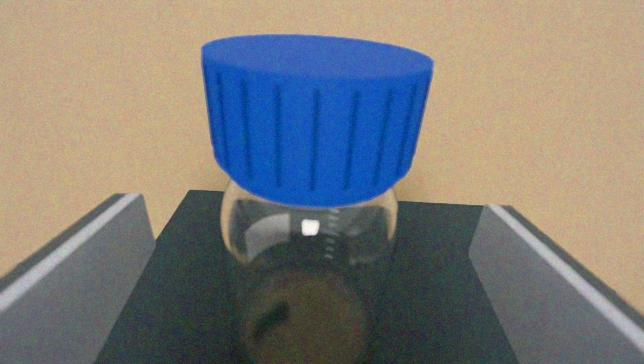

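>>> {"api": "move", "payload": {
  "target": {"side":"right","x":0.347,"y":-0.01,"z":1.331,"quat_wxyz":[0.5,-0.5,-0.5,0.5]},
  "min_time_s": 0.6,
  "cameras": ["right_wrist_camera"]
}}

>>> {"api": "move", "payload": {
  "joints": {"right_gripper_m":0.045},
  "cameras": ["right_wrist_camera"]
}}

Scene clock: 202.47 s.
Joint torques (N m): left_arm=[-6.91 10.37 6.85 -7.73 -0.1 -2.18 0.06] | right_arm=[-21.57 -4.47 -8.9 -3.57 1.57 -0.78 -0.22]
External joint torques (N m): left_arm=[0.07 -0.04 0.21 -0.23 -0.05 -0.17 0.05] | right_arm=[-0.21 0.4 0.19 0.5 -0.21 0 -0.21]
Wrist force (N): left_arm=[2.2 -4.3 1.1] | right_arm=[3.2 4.2 0.8]
Wrist torque (N m): left_arm=[0.09 0.25 0.04] | right_arm=[-0.25 0.10 -0.11]
Wrist force, peak (N): left_arm=[2.0 -4.7 0.9] | right_arm=[3.9 5.0 0.9]
move: done
base_odometry: x=+3.379 y=+0.483 heading=+0.187
lidar_m: 0.45 0.47 0.64 1.32 2.12 3.08 5.39 3.01 2.42 1.69 0.64 0.47
base_status: not commanded
joint_positions: torso_squat_rad=+0.350 torso_shift_rad=+0.000 torso_pitch_rad=+0.000 torso_yaw_rad=+0.000 left_shoulder_pitch_rad=+0.227 left_shoulder_roll_rad=+0.598 left_shoulder_yaw_rad=+0.395 left_elbow_rad=-2.275 left_forearm_roll_rad=+0.645 left_wrist_pitch_rad=+0.569 left_hand_roll_rad=-1.455 left_gripper_m=+0.100 right_shoulder_pitch_rad=-1.172 right_shoulder_roll_rad=-0.381 right_shoulder_yaw_rad=+0.792 right_elbow_rad=-1.669 right_forearm_roll_rad=+0.264 right_wrist_pitch_rad=+1.367 right_hand_roll_rad=+0.411 right_gripper_m=+0.100 head_pan_rad=-0.350 head_tilt_rad=+0.300
joint_status: all done
wheel_motors_off: 0
motor_effort: left_wheel=-1(2) right_wheel=+1(2)
chest: x=-0.2280 y=-0.0002 z=+1.2475 quat_wxyz=(+1.000, +0.000, +0.000, +0.000) (m; base frame)
left_hand: x=+0.2001 y=+0.3899 z=+1.2251 quat_wxyz=(+0.500, +0.500, -0.500, -0.500) (m; base frame)
right_hand: x=+0.3470 y=-0.0101 z=+1.3308 quat_wxyz=(+0.500, -0.500, -0.500, +0.500) (m; base frame)
right_hand_status: reached (checked arc, planned for 0.6 s): 0 mm and 0.0 deg off.
pictures: right_wrist_camera
camera_calibration:
right_wrist_camera: T_world_to_cam=[[-0.0169745, -0.998511, 0.0518482, -0.0780306], [-0.496531, -0.0365913, -0.867247, 1.35311], [0.867853, -0.0404653, -0.495171, 0.4296], [0, 0, 0, 1]] pos_world=[0.297709, -0.0110183, 1.39026]

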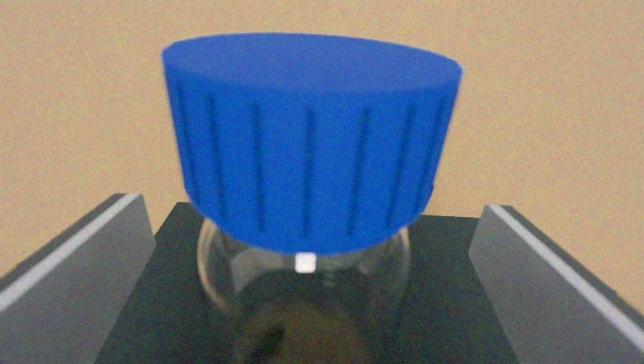

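Scene clock: 203.60 s.
Joint torques (N m): left_arm=[-7.36 10.43 6.85 -7.73 -0.12 -2.18 0] | right_arm=[-22.52 -4.75 -9.11 -3.61 1.52 -0.8 -0.1]
External joint torques (N m): left_arm=[-0.38 0.02 0.21 -0.23 -0.08 -0.17 -0.02] | right_arm=[-1.17 0.12 -0.02 0.47 -0.26 -0.01 -0.09]
Wrist force (N): left_arm=[2.1 -4.4 1.1] | right_arm=[3.0 4.9 1.4]
Wrist torque (N m): left_arm=[0.11 0.27 0.03] | right_arm=[-0.30 -0.02 -0.15]
Wrist force, peak (N): left_arm=[2.0 -4.7 1.5] | right_arm=[3.9 5.0 0.4]
move: off_target
base_odometry: x=+3.379 y=+0.483 heading=+0.187
lidar_m: 0.45 0.47 0.65 1.32 2.12 3.07 5.39 3.01 2.42 1.69 0.64 0.46
base_status: not commanded
joint_positions: torso_squat_rad=+0.350 torso_shift_rad=+0.000 torso_pitch_rad=+0.000 torso_yaw_rad=+0.000 left_shoulder_pitch_rad=+0.227 left_shoulder_roll_rad=+0.598 left_shoulder_yaw_rad=+0.395 left_elbow_rad=-2.275 left_forearm_roll_rad=+0.645 left_wrist_pitch_rad=+0.569 left_hand_roll_rad=-1.455 left_gripper_m=+0.100 right_shoulder_pitch_rad=-1.172 right_shoulder_roll_rad=-0.381 right_shoulder_yaw_rad=+0.792 right_elbow_rad=-1.669 right_forearm_roll_rad=+0.264 right_wrist_pitch_rad=+1.367 right_hand_roll_rad=+0.411 right_gripper_m=+0.055 head_pan_rad=-0.350 head_tilt_rad=+0.300
joint_status: right_gripper_m off_target (ended at +0.055, target +0.045)
wheel_motors_off: 0
motor_effort: left_wheel=-2(2) right_wheel=+1(2)
chest: x=-0.2280 y=-0.0002 z=+1.2475 quat_wxyz=(+1.000, +0.000, +0.000, +0.000) (m; base frame)
left_hand: x=+0.2001 y=+0.3899 z=+1.2251 quat_wxyz=(+0.500, +0.500, -0.500, -0.500) (m; base frame)
right_hand: x=+0.3470 y=-0.0101 z=+1.3308 quat_wxyz=(+0.500, -0.500, -0.500, +0.500) (m; base frame)
pictures: right_wrist_camera
camera_calibration:
right_wrist_camera: T_world_to_cam=[[-0.0169745, -0.998511, 0.0518482, -0.0780306], [-0.496531, -0.0365913, -0.867247, 1.35311], [0.867853, -0.0404653, -0.495171, 0.4296], [0, 0, 0, 1]] pos_world=[0.297709, -0.0110183, 1.39026]

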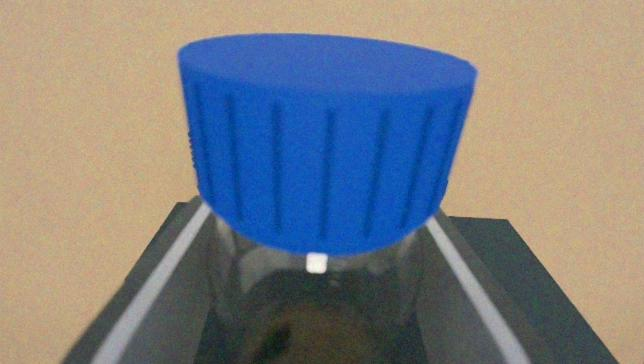

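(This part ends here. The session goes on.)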